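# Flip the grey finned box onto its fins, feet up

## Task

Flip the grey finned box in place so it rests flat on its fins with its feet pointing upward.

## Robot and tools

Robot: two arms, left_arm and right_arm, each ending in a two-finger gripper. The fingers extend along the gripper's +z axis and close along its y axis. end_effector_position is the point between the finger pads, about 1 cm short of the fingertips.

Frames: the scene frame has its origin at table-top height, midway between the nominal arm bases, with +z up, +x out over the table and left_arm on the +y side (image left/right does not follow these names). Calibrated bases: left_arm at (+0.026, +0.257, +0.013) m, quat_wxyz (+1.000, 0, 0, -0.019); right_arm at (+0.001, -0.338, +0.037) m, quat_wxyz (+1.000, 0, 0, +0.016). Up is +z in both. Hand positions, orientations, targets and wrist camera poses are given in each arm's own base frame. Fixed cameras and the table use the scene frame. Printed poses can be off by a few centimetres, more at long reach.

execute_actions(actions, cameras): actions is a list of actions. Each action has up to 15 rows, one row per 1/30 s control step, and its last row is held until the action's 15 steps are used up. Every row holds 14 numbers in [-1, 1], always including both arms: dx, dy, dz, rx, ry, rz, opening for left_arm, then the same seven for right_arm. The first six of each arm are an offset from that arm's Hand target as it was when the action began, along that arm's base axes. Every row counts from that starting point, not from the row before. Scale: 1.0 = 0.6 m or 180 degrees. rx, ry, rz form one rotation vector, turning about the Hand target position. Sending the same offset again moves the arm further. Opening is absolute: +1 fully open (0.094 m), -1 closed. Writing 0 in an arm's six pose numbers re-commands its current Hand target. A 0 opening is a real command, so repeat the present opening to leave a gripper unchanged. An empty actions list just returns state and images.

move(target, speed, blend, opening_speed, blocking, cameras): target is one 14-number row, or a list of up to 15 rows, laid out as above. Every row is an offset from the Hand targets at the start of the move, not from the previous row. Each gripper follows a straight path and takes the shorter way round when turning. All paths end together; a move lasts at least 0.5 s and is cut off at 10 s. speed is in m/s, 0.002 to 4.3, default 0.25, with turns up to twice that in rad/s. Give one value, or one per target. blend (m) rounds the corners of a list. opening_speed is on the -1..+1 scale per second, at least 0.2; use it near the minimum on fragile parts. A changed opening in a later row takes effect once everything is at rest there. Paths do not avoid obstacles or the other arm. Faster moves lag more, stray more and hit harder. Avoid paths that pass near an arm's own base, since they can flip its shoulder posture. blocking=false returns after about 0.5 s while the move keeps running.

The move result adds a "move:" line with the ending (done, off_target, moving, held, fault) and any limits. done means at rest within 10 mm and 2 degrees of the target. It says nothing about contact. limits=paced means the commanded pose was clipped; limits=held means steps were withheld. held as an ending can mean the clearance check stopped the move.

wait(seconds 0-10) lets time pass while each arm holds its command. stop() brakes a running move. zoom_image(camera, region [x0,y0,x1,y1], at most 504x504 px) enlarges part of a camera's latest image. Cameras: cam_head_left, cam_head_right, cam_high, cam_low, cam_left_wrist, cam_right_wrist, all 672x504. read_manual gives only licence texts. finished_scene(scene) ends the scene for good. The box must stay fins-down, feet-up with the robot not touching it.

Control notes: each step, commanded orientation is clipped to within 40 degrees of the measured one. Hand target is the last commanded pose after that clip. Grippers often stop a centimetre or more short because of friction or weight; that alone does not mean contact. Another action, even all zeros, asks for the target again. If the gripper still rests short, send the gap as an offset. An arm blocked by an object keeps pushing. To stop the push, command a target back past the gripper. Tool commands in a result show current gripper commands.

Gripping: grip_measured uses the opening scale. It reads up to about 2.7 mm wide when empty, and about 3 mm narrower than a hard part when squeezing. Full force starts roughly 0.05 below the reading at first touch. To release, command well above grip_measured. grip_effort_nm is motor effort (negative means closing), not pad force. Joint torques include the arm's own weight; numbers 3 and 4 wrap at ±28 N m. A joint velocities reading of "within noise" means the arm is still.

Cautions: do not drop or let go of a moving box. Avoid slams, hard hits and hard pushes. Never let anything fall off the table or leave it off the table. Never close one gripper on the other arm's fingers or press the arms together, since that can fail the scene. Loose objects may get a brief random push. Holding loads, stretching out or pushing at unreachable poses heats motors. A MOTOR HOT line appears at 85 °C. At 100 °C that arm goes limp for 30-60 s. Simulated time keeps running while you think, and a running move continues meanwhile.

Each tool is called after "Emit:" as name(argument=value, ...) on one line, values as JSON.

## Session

Emit:
execute_actions(actions=[])

Scene clock: 0.00 s.
left_arm: end_effector_position=(+0.7469, +0.0627, +0.1858) grip_measured=+1.000 grip_effort_nm=n/a end_effector_quat_wxyz=(+0.600, +0.118, +0.783, +0.112) | right_arm: end_effector_position=(+0.2461, -0.0955, +0.3388) grip_measured=+1.000 grip_effort_nm=n/a end_effector_quat_wxyz=(+0.392, +0.340, +0.834, -0.188)
Joint positions: left_arm=[0.099 1.879 1.257 0.363 0.062 0.35 0.094] | right_arm=[0.029 0.581 0.868 -1.173 0.637 0.571 0.094]
Joint velocities: within noise
Joint torques (N m): no reading
Heat: left arm: hottest elbow 37 °C; right arm: hottest elbow 34 °C.
Hand target: left_arm +0.7532, +0.0634, +0.1927; +0.607, +0.117, +0.778, +0.114 | right_arm +0.2481, -0.0955, +0.3525; +0.404, +0.343, +0.828, -0.182
Tool commands: left_gripper/opening=+1.0 right_gripper/opening=+1.0

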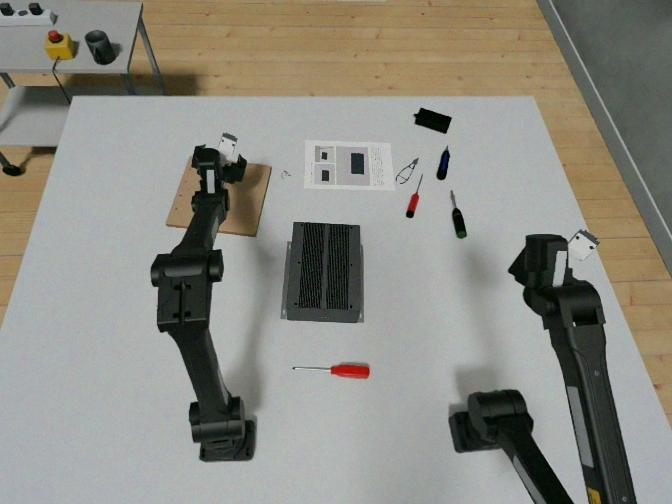

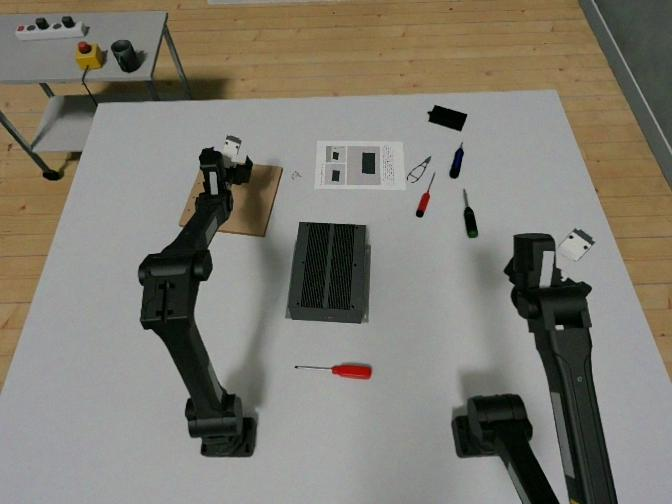

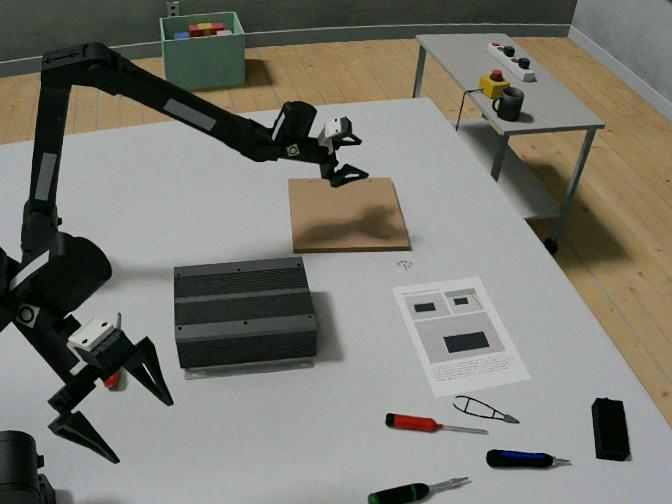

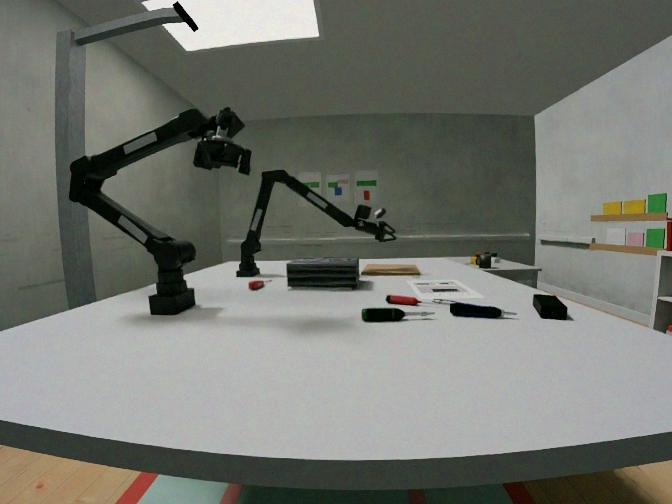

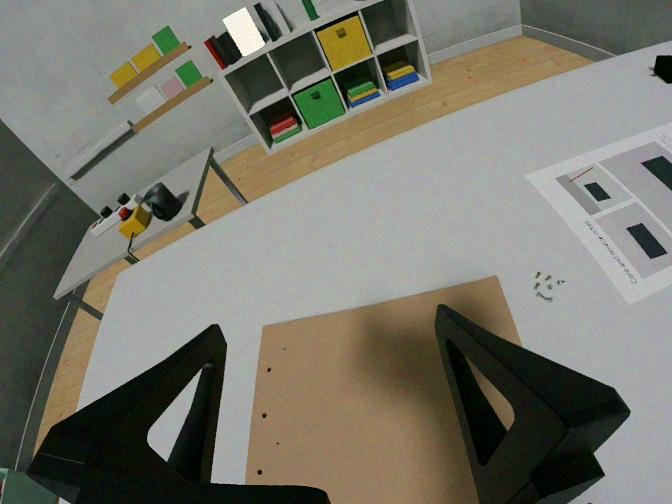

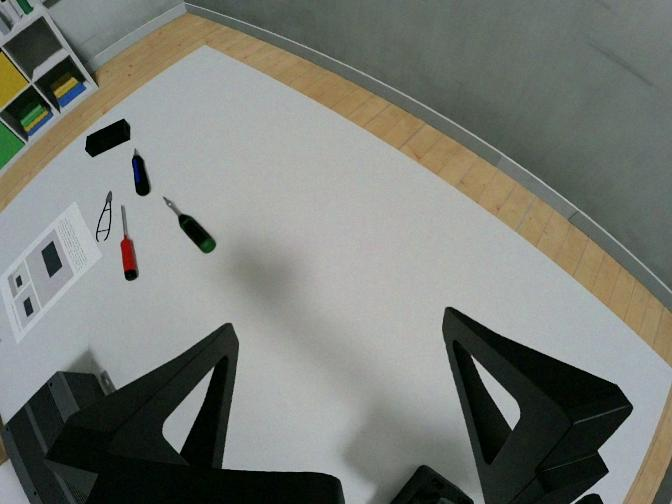

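Emit:
move(target=[[-0.3,-0.05,0.2,0.007,0.2,-0.018,1,0.17,0.326,-0.0875,-0.024,0.076,0.365,0.3],[-0.638,-0.106,0.212,0.014,0.423,-0.037,0.2,-0.088,0.609,-0.32,-0.048,0.152,0.73,0.3]], speed=0.4, cameras=["cam_right_wrist","cam_head_left"])

Scene clock: 35.47 s.
left_arm: end_effector_position=(+0.3680, +0.0029, +0.3051) grip_measured=+0.204 grip_effort_nm=-0.120 end_effector_quat_wxyz=(-0.001, +0.210, +0.978, -0.002) | right_arm: end_effector_position=(+0.1951, +0.2626, +0.1576) grip_measured=+0.302 grip_effort_nm=-0.090 end_effector_quat_wxyz=(-0.178, +0.663, -0.705, -0.178)
Joint positions: left_arm=[0.011 1.306 1.404 -1.67 0.004 0.435 0.057] | right_arm=[0.75 0.984 0.7 -0.911 -0.354 -0.691 0.061]
Joint velocities: within noise
Joint torques (N m): left_arm=[-1.61 -8.76 11.21 0.29 0 -0.17] | right_arm=[0.5 -3.25 8.59 1.78 -0.45 -0.12]
Heat: left arm: hottest elbow 44 °C; right arm: hottest elbow 39 °C.
Hand target: left_arm +0.3704, -0.0003, +0.3198; +0.001, +0.216, +0.976, +0.000 | right_arm +0.1951, +0.2699, +0.1604; -0.185, +0.671, -0.695, -0.180
Off the commanded pose: left_arm 0.015 m, 1 deg | right_arm 0.008 m, 2 deg.
joint sent to its limit (left arm) — joint 4 (wrist pitch), lower limit. The joint targets still meet the commanded pose.
move: off_target (left_arm); target 2's new opening was sent with left_arm's hand 0.015 m and 1 deg from that target
Images, in order (width x height): cam_head_left 672x504, cam_right_wrist 672x504.

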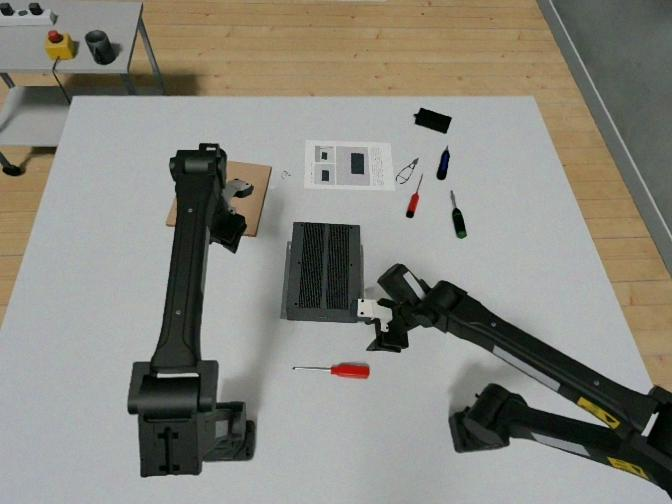

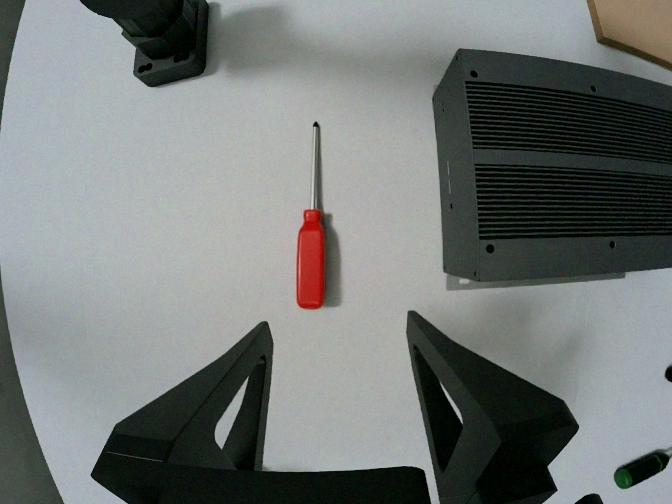

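Emit:
move(target=[[0,0,0,0,0,0,-1,-0.04,0.0335,-0.2,0,0,-0.03,0.2],[0,0,0,0,0,0,-1,-0.04,0.0335,-0.296,0,0,-0.03,0.2],[0,0,0,0,0,0,-1,-0.04,0.0335,-0.296,0,0,-0.03,-0.85],[0,0,0,0,0,0,-1,-0.04,0.0335,-0.235,0,0,-0.03,-0.85],[0,0,0,0,0,0,-1,-0.072,0.246,-0.235,-0.0163,0.0188,-0.5187,-0.85],[0,0,0,0,0,0,-1,-0.072,0.246,-0.277,-0.0163,0.0188,-0.5187,-0.85]], speed=[0.25,0.08,0.1,0.1,0.25,0.06], cameras=["cam_right_wrist","cam_head_left"])

Scene clock: 82.00 s.
left_arm: end_effector_position=(+0.3680, +0.0030, +0.3051) grip_measured=-0.988 grip_effort_nm=-0.603 end_effector_quat_wxyz=(-0.001, +0.210, +0.978, -0.002) | right_arm: end_effector_position=(+0.1542, +0.3997, -0.0109) grip_measured=-0.397 grip_effort_nm=-1.048 end_effector_quat_wxyz=(+0.220, +0.044, +0.974, -0.027)
Joint positions: left_arm=[0.011 1.306 1.404 -1.67 0.003 0.435 0.001] | right_arm=[1.378 1.742 0.941 -0.759 0.448 1.467 0.028]
Joint velocities: within noise
Joint torques (N m): left_arm=[-1.61 -8.76 11.18 0.28 0 -0.16] | right_arm=[0.97 -11.11 7.57 0.98 0.49 0.05]
Heat: left arm: hottest elbow 48 °C; right arm: hottest elbow 42 °C.
Hand target: left_arm +0.3704, -0.0002, +0.3198; +0.001, +0.216, +0.976, +0.000 | right_arm +0.1520, +0.4177, -0.0057; +0.225, +0.046, +0.973, -0.009
Off the commanded pose: left_arm 0.015 m, 1 deg | right_arm 0.019 m, 2 deg.
joint sent to its limit (left arm) — joint 4 (wrist pitch), lower limit. The joint targets still meet the commanded pose.
move: off_target (left_arm, right_arm)
Images, in order (width x height): cam_head_left 672x504, cam_right_wrist 672x504.

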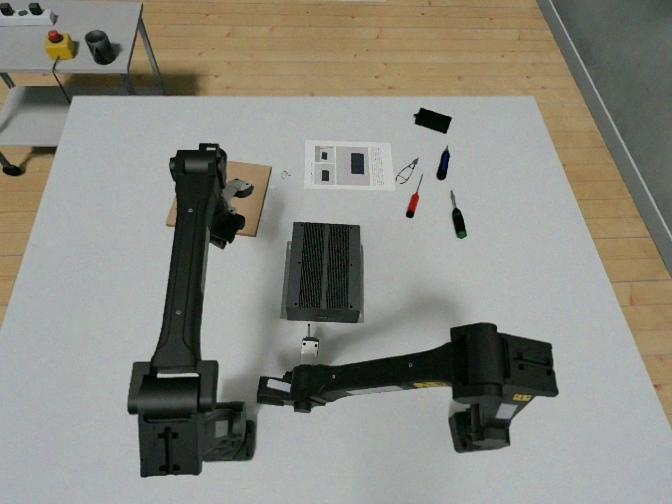

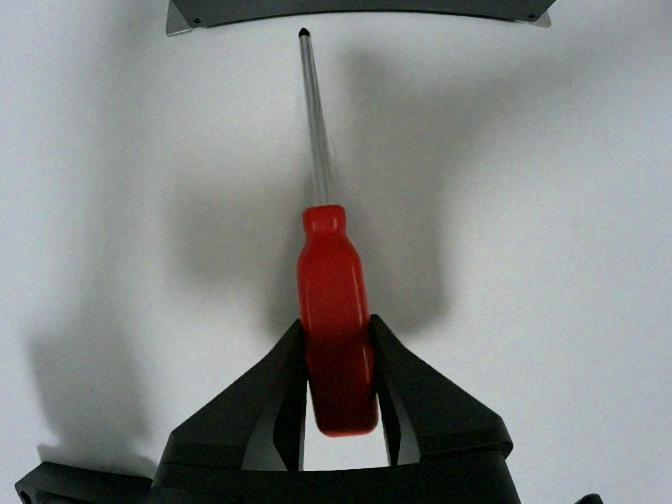

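Emit:
move(target=[[0,0,0,0,0,0,-1,0.25,-0.022,0.002,0,0,0,-0.9],[0,0,0,0,0,0,-1,0.27,-0.024,0.04,0,0,0,-0.9],[0,0,0,0,0,0,-1,0.32,-0.03,0.042,0,0,0,-0.9]], speed=0.05, cameras=["cam_right_wrist","cam_head_left"])

Scene clock: 91.83 s.
left_arm: end_effector_position=(+0.3680, +0.0030, +0.3051) grip_measured=-0.988 grip_effort_nm=-0.608 end_effector_quat_wxyz=(-0.001, +0.210, +0.978, -0.002) | right_arm: end_effector_position=(+0.2956, +0.3835, -0.0137) grip_measured=-0.400 grip_effort_nm=-1.043 end_effector_quat_wxyz=(+0.192, +0.012, +0.981, -0.037)
Joint positions: left_arm=[0.011 1.306 1.404 -1.67 0.003 0.435 0.001] | right_arm=[1.045 1.802 1.034 -0.673 0.373 1.045 0.028]
Joint velocities: within noise
Joint torques (N m): left_arm=[-1.61 -8.88 11.19 0.29 0 -0.16] | right_arm=[-5.54 -16.03 11.43 0.98 1.4 -0.11]
Heat: left arm: hottest elbow 48 °C; right arm: hottest elbow 42 °C.
Hand target: left_arm +0.3704, -0.0002, +0.3198; +0.001, +0.216, +0.976, +0.000 | right_arm +0.3439, +0.3997, +0.0194; +0.224, +0.046, +0.973, -0.009
Off the commanded pose: left_arm 0.015 m, 1 deg | right_arm 0.061 m, 6 deg.
joint sent to its limit (left arm) — joint 4 (wrist pitch), lower limit. The joint targets still meet the commanded pose.
move: off_target (left_arm, right_arm)
Images, in order (width x height): cam_head_left 672x504, cam_right_wrist 672x504.

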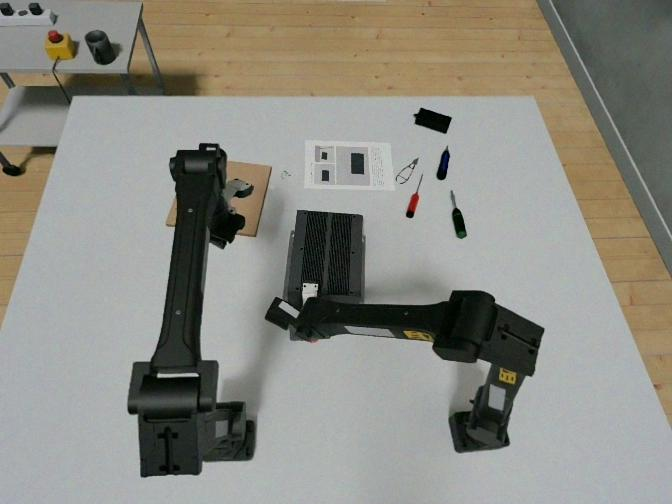

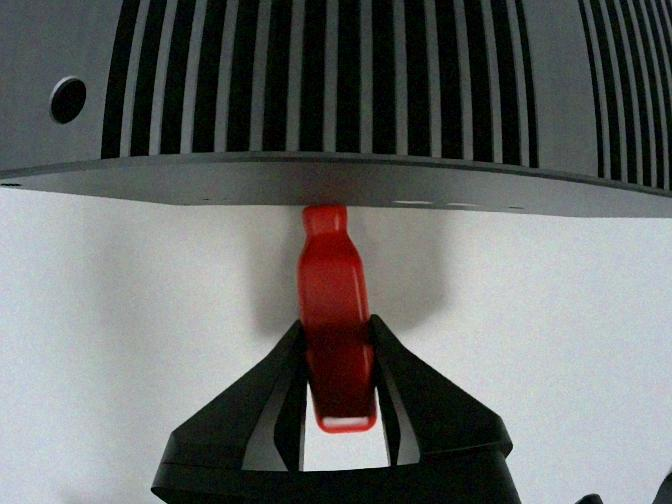

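Emit:
move(target=[[0,0,0,0,0,0,-1,-0.0805,-0.027,-0.06,0,0,0,-0.9],[0,0,0,0,0,0,-1,-0.0805,-0.027,-0.06,0,0,0,0.1],[0,0,0,0,0,0,-1,-0.13,-0.0245,0.118,0,0,0,0.1],[0,0,0,0,0,0,-1,-0.24,-0.166,0.234,-0.419,-0.177,0.32,1],[0,0,0,0,0,0,-1,-0.14,-0.111,0.068,-0.419,-0.177,0.32,1],[0,0,0,0,0,0,-1,-0.09,-0.108,0.03,-0.419,-0.177,0.32,1]], speed=[0.05,0.05,0.15,0.3,0.2,0.08], cameras=["cam_right_wrist","cam_high"])

Emit:
zoom_image(camera="cam_right_wrist", region=[150, 30, 500, 380])

Scene clock: 131.53 s.
left_arm: end_effector_position=(+0.3680, +0.0030, +0.3051) grip_measured=-0.988 grip_effort_nm=-0.603 end_effector_quat_wxyz=(-0.001, +0.210, +0.978, -0.002) | right_arm: end_effector_position=(+0.2852, +0.3386, +0.0413) grip_measured=+0.999 grip_effort_nm=0.071 end_effector_quat_wxyz=(+0.416, -0.528, +0.584, -0.455)
Joint positions: left_arm=[0.011 1.306 1.404 -1.67 0.003 0.435 0.001] | right_arm=[1.248 1.784 0.632 0.324 1.239 -0.765 0.094]
Joint velocities: within noise
Joint torques (N m): left_arm=[-1.55 -8.76 11.17 0.28 0 -0.17] | right_arm=[-2.55 -10.11 3.74 2.26 0.32 -0.09]
Heat: left arm: hottest elbow 50 °C; right arm: hottest elbow 44 °C.
Hand target: left_arm +0.3704, -0.0002, +0.3198; +0.001, +0.216, +0.976, +0.000 | right_arm +0.2900, +0.3349, +0.0375; +0.412, -0.527, +0.585, -0.458
Off the commanded pose: left_arm 0.015 m, 1 deg | right_arm 0.007 m, 1 deg.
joint sent to its limit (left arm) — joint 4 (wrist pitch), lower limit. The joint targets still meet the commanded pose.
move: off_target (left_arm)
Images, in order (width x height): cam_high 672x504, cam_right_wrist 672x504.

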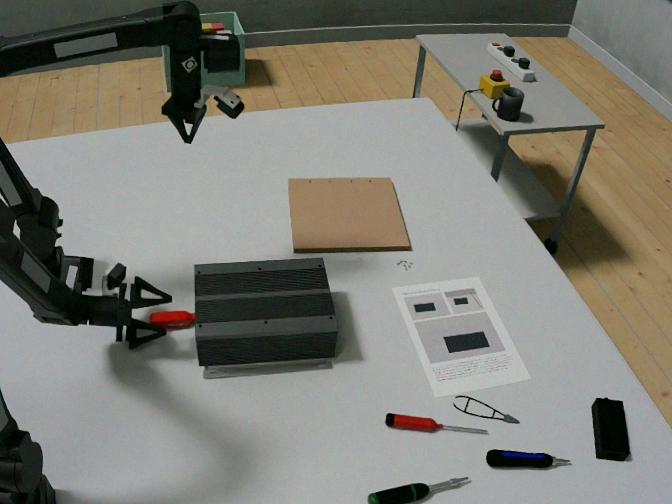

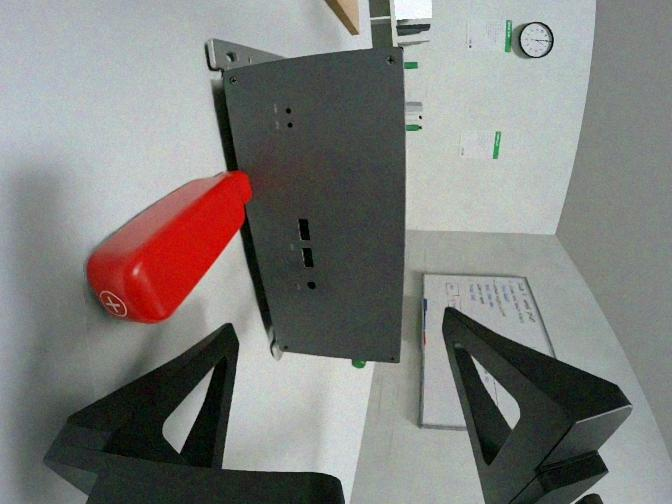

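Scaled by 1.440 from the camera's 672x504 image, which has a finer 960x720 frame.

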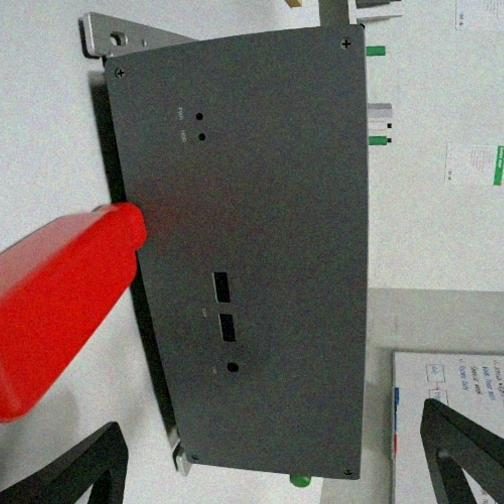

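Emit:
move(target=[[0,0,0,0,0,0,-1,0.01,-0.001,-0.024,0,0,0,1],[0,0,0,0,0,0,-1,0.155,-0.015,-0.026,0,0,0,1],[0,0,0,0,0,0,-1,0.155,-0.015,0.035,0,0,0,1]], speed=[0.05,0.05,0.06], cameras=["cam_right_wrist","cam_high"])

Emit:
zoom_image(camera="cam_high", region=[80, 220, 350, 440])

Scene clock: 141.67 s.
left_arm: end_effector_position=(+0.3680, +0.0030, +0.3051) grip_measured=-0.988 grip_effort_nm=-0.603 end_effector_quat_wxyz=(-0.001, +0.210, +0.978, -0.002) | right_arm: end_effector_position=(+0.3647, +0.3204, +0.0254) grip_measured=+1.000 grip_effort_nm=-0.173 end_effector_quat_wxyz=(-0.399, +0.546, -0.584, +0.449)
Joint positions: left_arm=[0.011 1.306 1.404 -1.67 0.003 0.435 0.001] | right_arm=[1.034 1.866 0.65 0.622 1.049 -1.067 0.094]
Joint velocities: within noise
Joint torques (N m): left_arm=[-1.67 -8.82 11.15 0.25 0.01 -0.16] | right_arm=[-2.9 -14.92 5.9 1.63 0.72 -0.42]
Heat: left arm: hottest elbow 50 °C; right arm: hottest elbow 42 °C.
Hand target: left_arm +0.3704, -0.0001, +0.3198; +0.001, +0.216, +0.976, +0.000 | right_arm +0.3830, +0.3259, +0.0584; -0.412, +0.527, -0.585, +0.458
Off the commanded pose: left_arm 0.015 m, 1 deg | right_arm 0.038 m, 3 deg.
joint sent to its limit (left arm) — joint 4 (wrist pitch), lower limit. The joint targets still meet the commanded pose.
move: off_target (left_arm, right_arm)
Images, in order (width x height): cam_high 672x504, cam_right_wrist 672x504.

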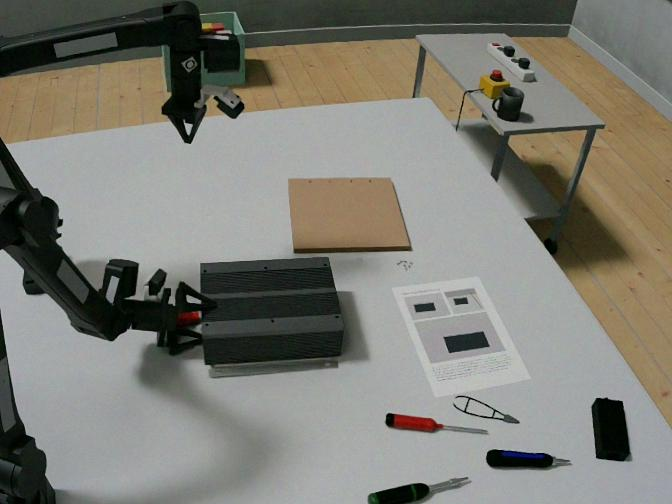

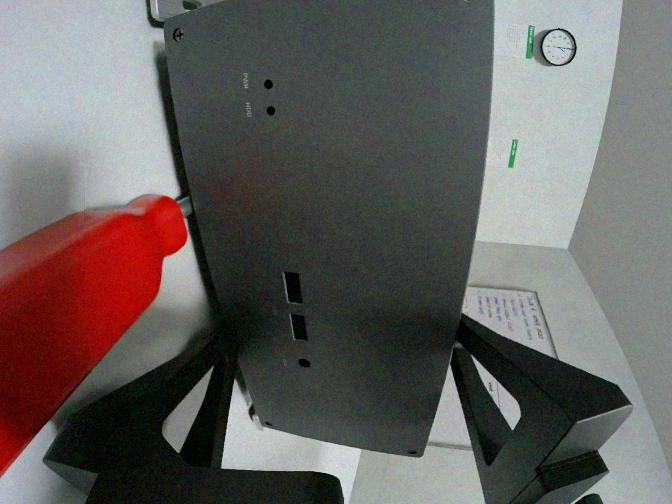

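Scaled by 1.867.

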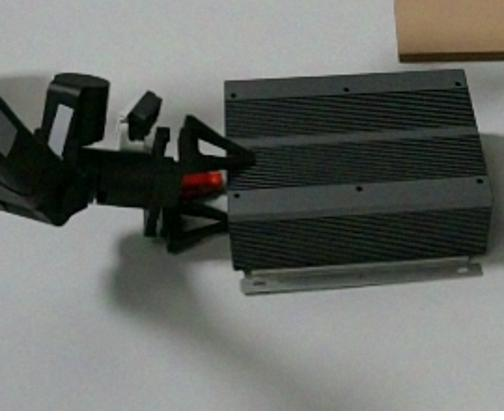

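Emit:
move(target=[[0,0,0,0,0,0,-1,0.03,-0.003,0.05,0,0,0,1],[0,0,0,0,0,0,-1,0.04,-0.003,0.1,0,0,0,1]], speed=0.06, cameras=["cam_right_wrist","cam_high","cam_low"])

Emit:
zoom_image(camera="cam_high", region=[80, 220, 350, 440])

Scene clock: 148.50 s.
left_arm: end_effector_position=(+0.3680, +0.0030, +0.3051) grip_measured=-0.988 grip_effort_nm=-0.603 end_effector_quat_wxyz=(-0.001, +0.210, +0.978, -0.002) | right_arm: end_effector_position=(+0.3809, +0.2998, +0.0515) grip_measured=+1.000 grip_effort_nm=-0.178 end_effector_quat_wxyz=(-0.360, +0.573, -0.582, +0.451)
Joint positions: left_arm=[0.011 1.306 1.404 -1.67 0.003 0.435 0.001] | right_arm=[0.968 1.738 0.648 0.439 0.987 -1.108 0.094]
Joint velocities: within noise
Joint torques (N m): left_arm=[-1.55 -8.88 11.14 0.29 0 -0.17] | right_arm=[-1.38 -18.32 9.83 2.61 1.53 -0.42]
Heat: left arm: hottest elbow 50 °C; right arm: hottest elbow 42 °C.
Hand target: left_arm +0.3704, -0.0001, +0.3198; +0.001, +0.216, +0.976, +0.000 | right_arm +0.4070, +0.3240, +0.1183; -0.412, +0.527, -0.585, +0.458
Off the commanded pose: left_arm 0.015 m, 1 deg | right_arm 0.076 m, 8 deg.
joint sent to its limit (left arm) — joint 4 (wrist pitch), lower limit. The joint targets still meet the commanded pose.
move: off_target (left_arm, right_arm)
Images, in order (width x height): cam_high 672x504, cam_low 672x504, cam_right_wrist 672x504.

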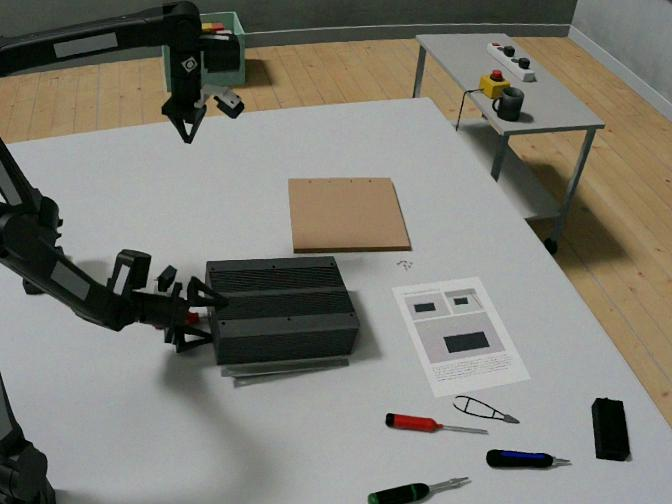

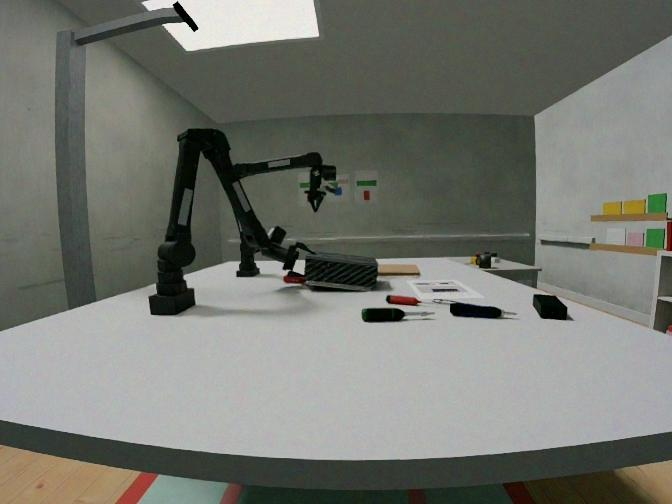

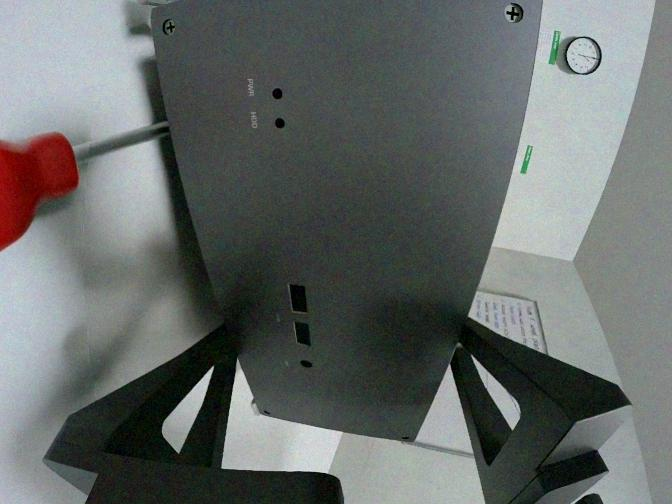

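Scaled by 1.867.

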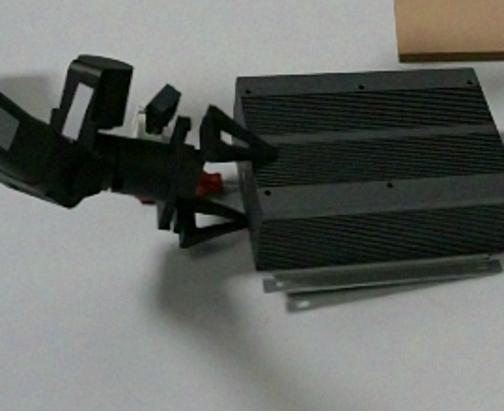

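Emit:
move(target=[[0,0,0,0,0,0,-1,0,0.01,0.09,-0.002,-0.0167,0,1],[0,0,0,0,0,0,-1,0,0.01,0.1,-0.002,-0.0167,0,0.4]], speed=0.06, opening_speed=0.3, cameras=["cam_right_wrist","cam_high","cam_low"])

Scene clock: 158.07 s.
left_arm: end_effector_position=(+0.3680, +0.0030, +0.3051) grip_measured=-0.988 grip_effort_nm=-0.603 end_effector_quat_wxyz=(-0.001, +0.210, +0.978, -0.002) | right_arm: end_effector_position=(+0.3854, +0.3016, +0.1029) grip_measured=+0.895 grip_effort_nm=-1.038 end_effector_quat_wxyz=(-0.364, +0.571, -0.565, +0.472)
Joint positions: left_arm=[0.011 1.306 1.404 -1.67 0.003 0.435 0.001] | right_arm=[0.968 1.621 0.665 0.375 1.014 -1.197 0.089]
Joint velocities: within noise
Joint torques (N m): left_arm=[-1.61 -8.76 11.19 0.28 0.01 -0.16] | right_arm=[-0.09 -17.73 11.9 2.7 1.58 -0.26]
Heat: left arm: hottest elbow 50 °C; right arm: hottest elbow 42 °C.
Hand target: left_arm +0.3704, -0.0001, +0.3198; +0.001, +0.216, +0.976, +0.000 | right_arm +0.4070, +0.3300, +0.1784; -0.426, +0.517, -0.573, +0.474
Off the commanded pose: left_arm 0.015 m, 1 deg | right_arm 0.083 m, 9 deg.
joint sent to its limit (left arm) — joint 4 (wrist pitch), lower limit. The joint targets still meet the commanded pose.
move: off_target (left_arm, right_arm); target 2's new opening was sent with right_arm's hand 0.083 m and 9 deg from that target
Images, in order (width x height): cam_high 672x504, cam_low 672x504, cam_right_wrist 672x504.

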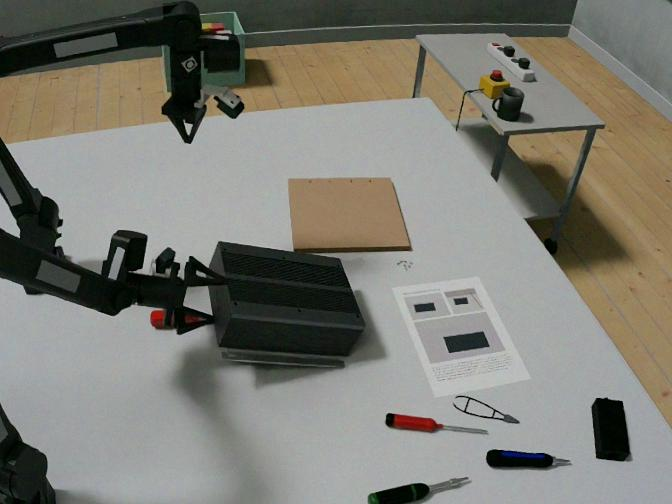

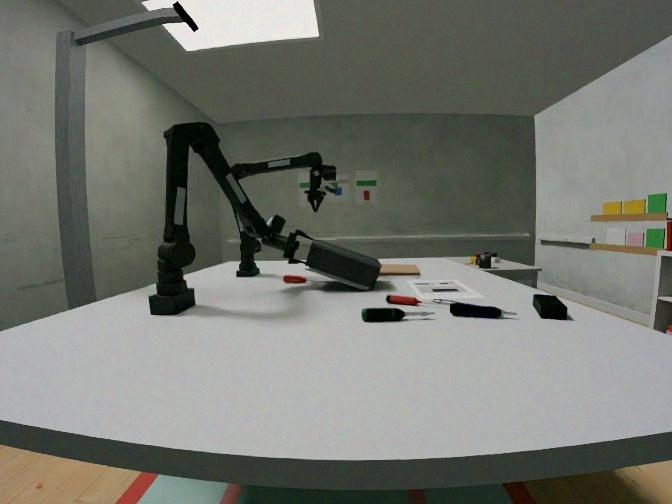

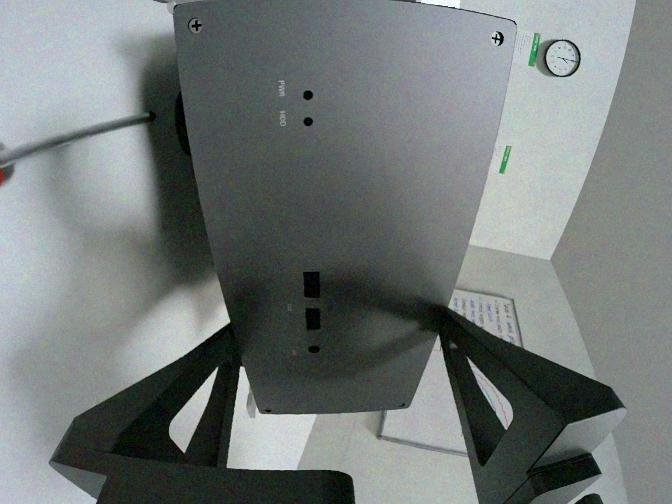

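Emit:
move(target=[[0,0,0,0,0,0,-1,0.067,-0.008,0.093,0.009,0.0775,0,0.4],[0,0,0,0,0,0,-1,0.12,-0.015,0.131,0.0195,0.171,0,0.4]], speed=0.08, cameras=["cam_right_wrist","cam_high","cam_low"])

Scene clock: 181.93 s.
left_arm: end_effector_position=(+0.3680, +0.0030, +0.3051) grip_measured=-0.988 grip_effort_nm=-0.603 end_effector_quat_wxyz=(-0.001, +0.210, +0.978, -0.002) | right_arm: end_effector_position=(+0.4593, +0.3080, +0.1933) grip_measured=+0.894 grip_effort_nm=-1.043 end_effector_quat_wxyz=(-0.220, +0.642, -0.669, +0.303)
Joint positions: left_arm=[0.011 1.306 1.404 -1.67 0.003 0.435 0.001] | right_arm=[0.767 1.542 1.196 -0.711 0.598 -0.925 0.089]
Joint velocities: within noise
Joint torques (N m): left_arm=[-1.55 -8.7 11.18 0.28 0 -0.16] | right_arm=[-1.55 -16.21 14.67 0.81 0.35 0.2]
Heat: left arm: hottest elbow 51 °C; right arm: hottest elbow 45 °C.
Hand target: left_arm +0.3704, -0.0001, +0.3198; +0.001, +0.216, +0.976, +0.000 | right_arm +0.4789, +0.3212, +0.2570; -0.274, +0.611, -0.679, +0.302
Off the commanded pose: left_arm 0.015 m, 1 deg | right_arm 0.068 m, 7 deg.
joint sent to its limit (left arm) — joint 4 (wrist pitch), lower limit. The joint targets still meet the commanded pose.
move: off_target (left_arm, right_arm)
Images, in order (width x height): cam_high 672x504, cam_low 672x504, cam_right_wrist 672x504.

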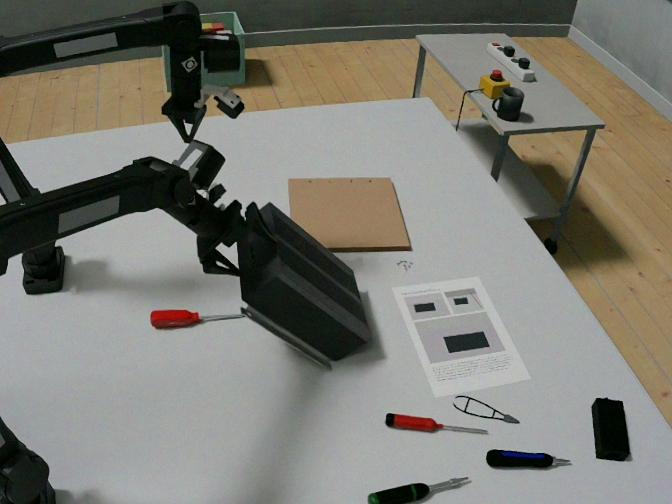

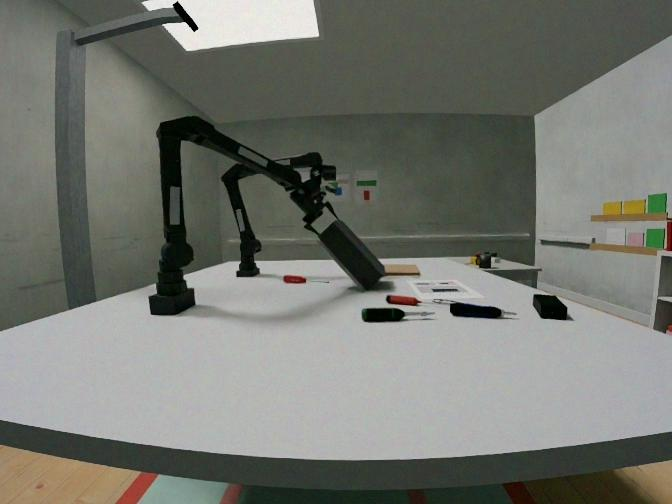

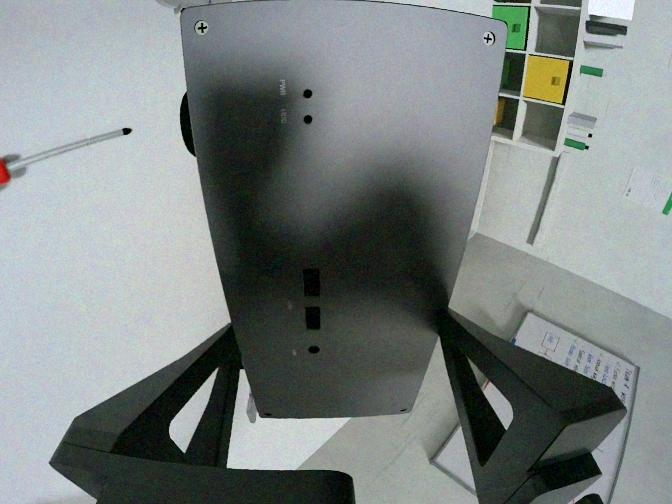

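Emit:
move(target=[[0,0,0,0,0,0,-1,0.078,-0.02,0.003,0.015,0.132,0,0.4],[0,0,0,0,0,0,-1,0.177,-0.042,-0.015,0.029,0.2545,0,0.4]], speed=0.08, cameras=["cam_head_left","cam_low"])

Scene clock: 194.33 s.
left_arm: end_effector_position=(+0.3680, +0.0030, +0.3051) grip_measured=-0.988 grip_effort_nm=-0.598 end_effector_quat_wxyz=(-0.001, +0.210, +0.978, -0.002) | right_arm: end_effector_position=(+0.6015, +0.2896, +0.2349) grip_measured=+0.893 grip_effort_nm=-1.043 end_effector_quat_wxyz=(+0.040, -0.652, +0.756, -0.034)
Joint positions: left_arm=[0.011 1.306 1.404 -1.67 0.003 0.435 0.001] | right_arm=[0.461 2.082 2.218 -1.613 0.046 -0.964 0.089]
Joint velocities: within noise
Joint torques (N m): left_arm=[-1.55 -8.82 11.22 0.31 -0.01 -0.17] | right_arm=[0.67 -20.95 10.56 -2.15 -1.5 -0.27]
Heat: left arm: hottest elbow 51 °C; right arm: hottest elbow 49 °C.
Hand target: left_arm +0.3704, -0.0001, +0.3198; +0.001, +0.216, +0.976, +0.000 | right_arm +0.5852, +0.2959, +0.2480; +0.015, -0.667, +0.745, -0.010
Off the commanded pose: left_arm 0.015 m, 1 deg | right_arm 0.022 m, 4 deg.
joint sent to its limit (left arm) — joint 4 (wrist pitch), lower limit. The joint targets still meet the commanded pose.
joint sent to its limit (right arm) — joint 4 (wrist pitch), lower limit. The joint targets still meet the commanded pose.
move: off_target (left_arm, right_arm)
Images, in order (width x height): cam_head_left 672x504, cam_low 672x504.

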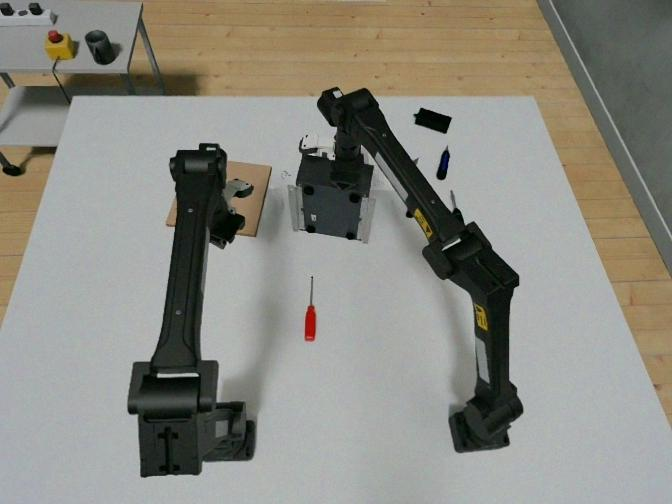

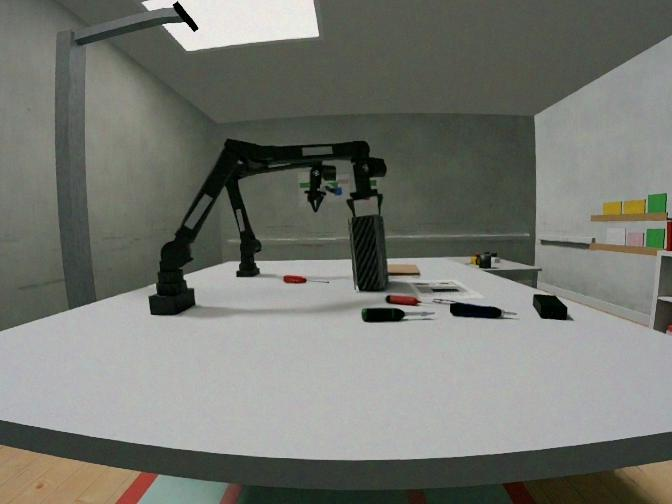

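Emit:
move(target=[[-0.12,-0.15,-0.1,0,0,0.15,0.5,-0.108,0.007,0.07,0,0,0,0.4],[-0.1745,-0.32,-0.333,0,0,0.15,0.5,-0.108,0.007,0.09,0,0,-0.311,0.4],[-0.1745,-0.32,-0.543,0,0,0.15,0.5,-0.108,0.007,0.09,0,0,-0.622,0.4]], speed=[0.2,0.2,0.2], cameras=["cam_head_left","cam_low","cam_left_wrist","cam_high"])

Scene clock: 224.13 s.
left_arm: end_effector_position=(+0.2679, -0.1907, +0.0006) grip_measured=+0.497 grip_effort_nm=0.164 end_effector_quat_wxyz=(+0.004, -0.016, +1.000, -0.004) | right_arm: end_effector_position=(+0.5146, +0.2963, +0.2947) grip_measured=+0.401 grip_effort_nm=-0.090 end_effector_quat_wxyz=(+0.033, +0.239, +0.970, +0.016)
Joint positions: left_arm=[-0.616 1.475 0.699 -0.783 0.002 -0.648 0.07] | right_arm=[0.53 1.877 2.058 -1.681 0.023 1.011 0.066]
Joint velocities: within noise
Joint torques (N m): left_arm=[-1.49 -6.18 6.3 1.11 -0.08 -0.31] | right_arm=[-1.26 -16.67 10.26 0.44 0.17 0.08]
Heat: left arm: hottest elbow 50 °C; right arm: hottest elbow 48 °C.
Hand target: left_arm +0.2655, -0.1923, -0.0060; +0.001, -0.017, +1.000, +0.000 | right_arm +0.5204, +0.3000, +0.3021; +0.000, +0.244, +0.970, -0.018
Off the commanded pose: left_arm 0.007 m, 1 deg | right_arm 0.010 m, 6 deg.
joint sent to its limit (right arm) — joint 4 (wrist pitch), lower limit. The joint targets are off in orientation, not in position.
move: off_target (right_arm)
Images, in order (width x height): cam_head_left 672x504, cam_high 672x504, cam_low 672x504, cam_left_wrist 672x504.

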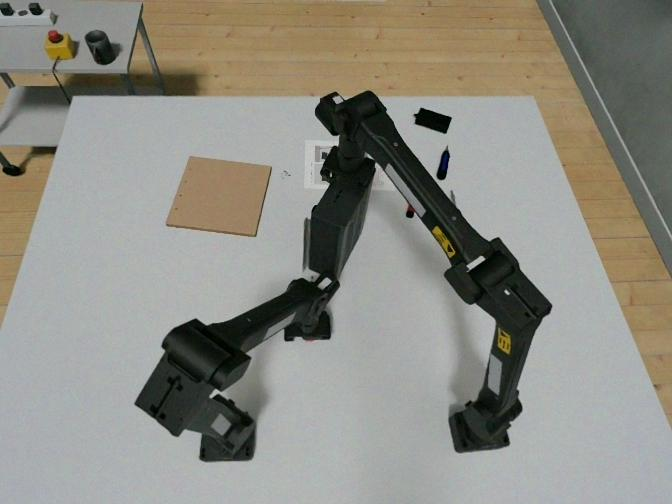

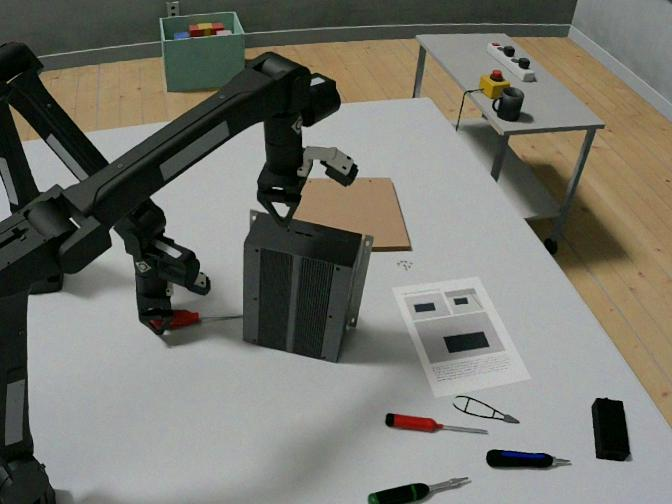

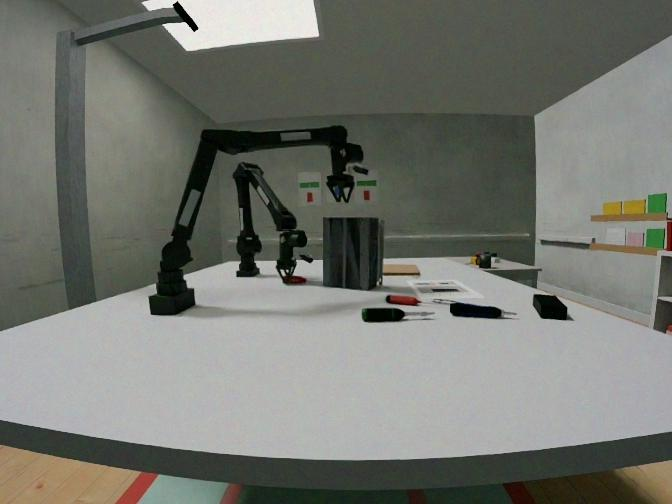

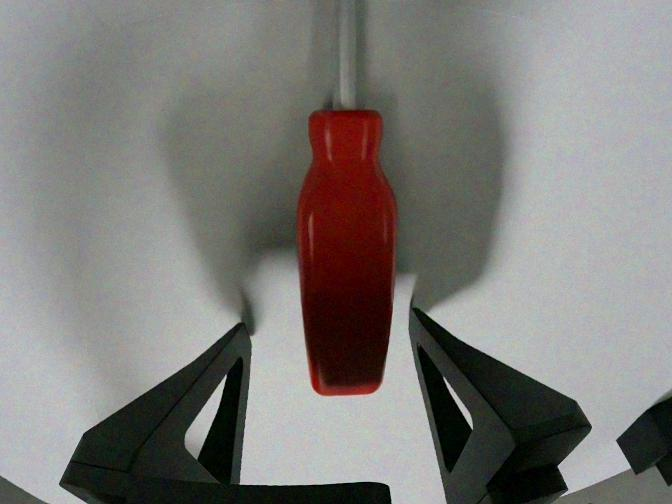

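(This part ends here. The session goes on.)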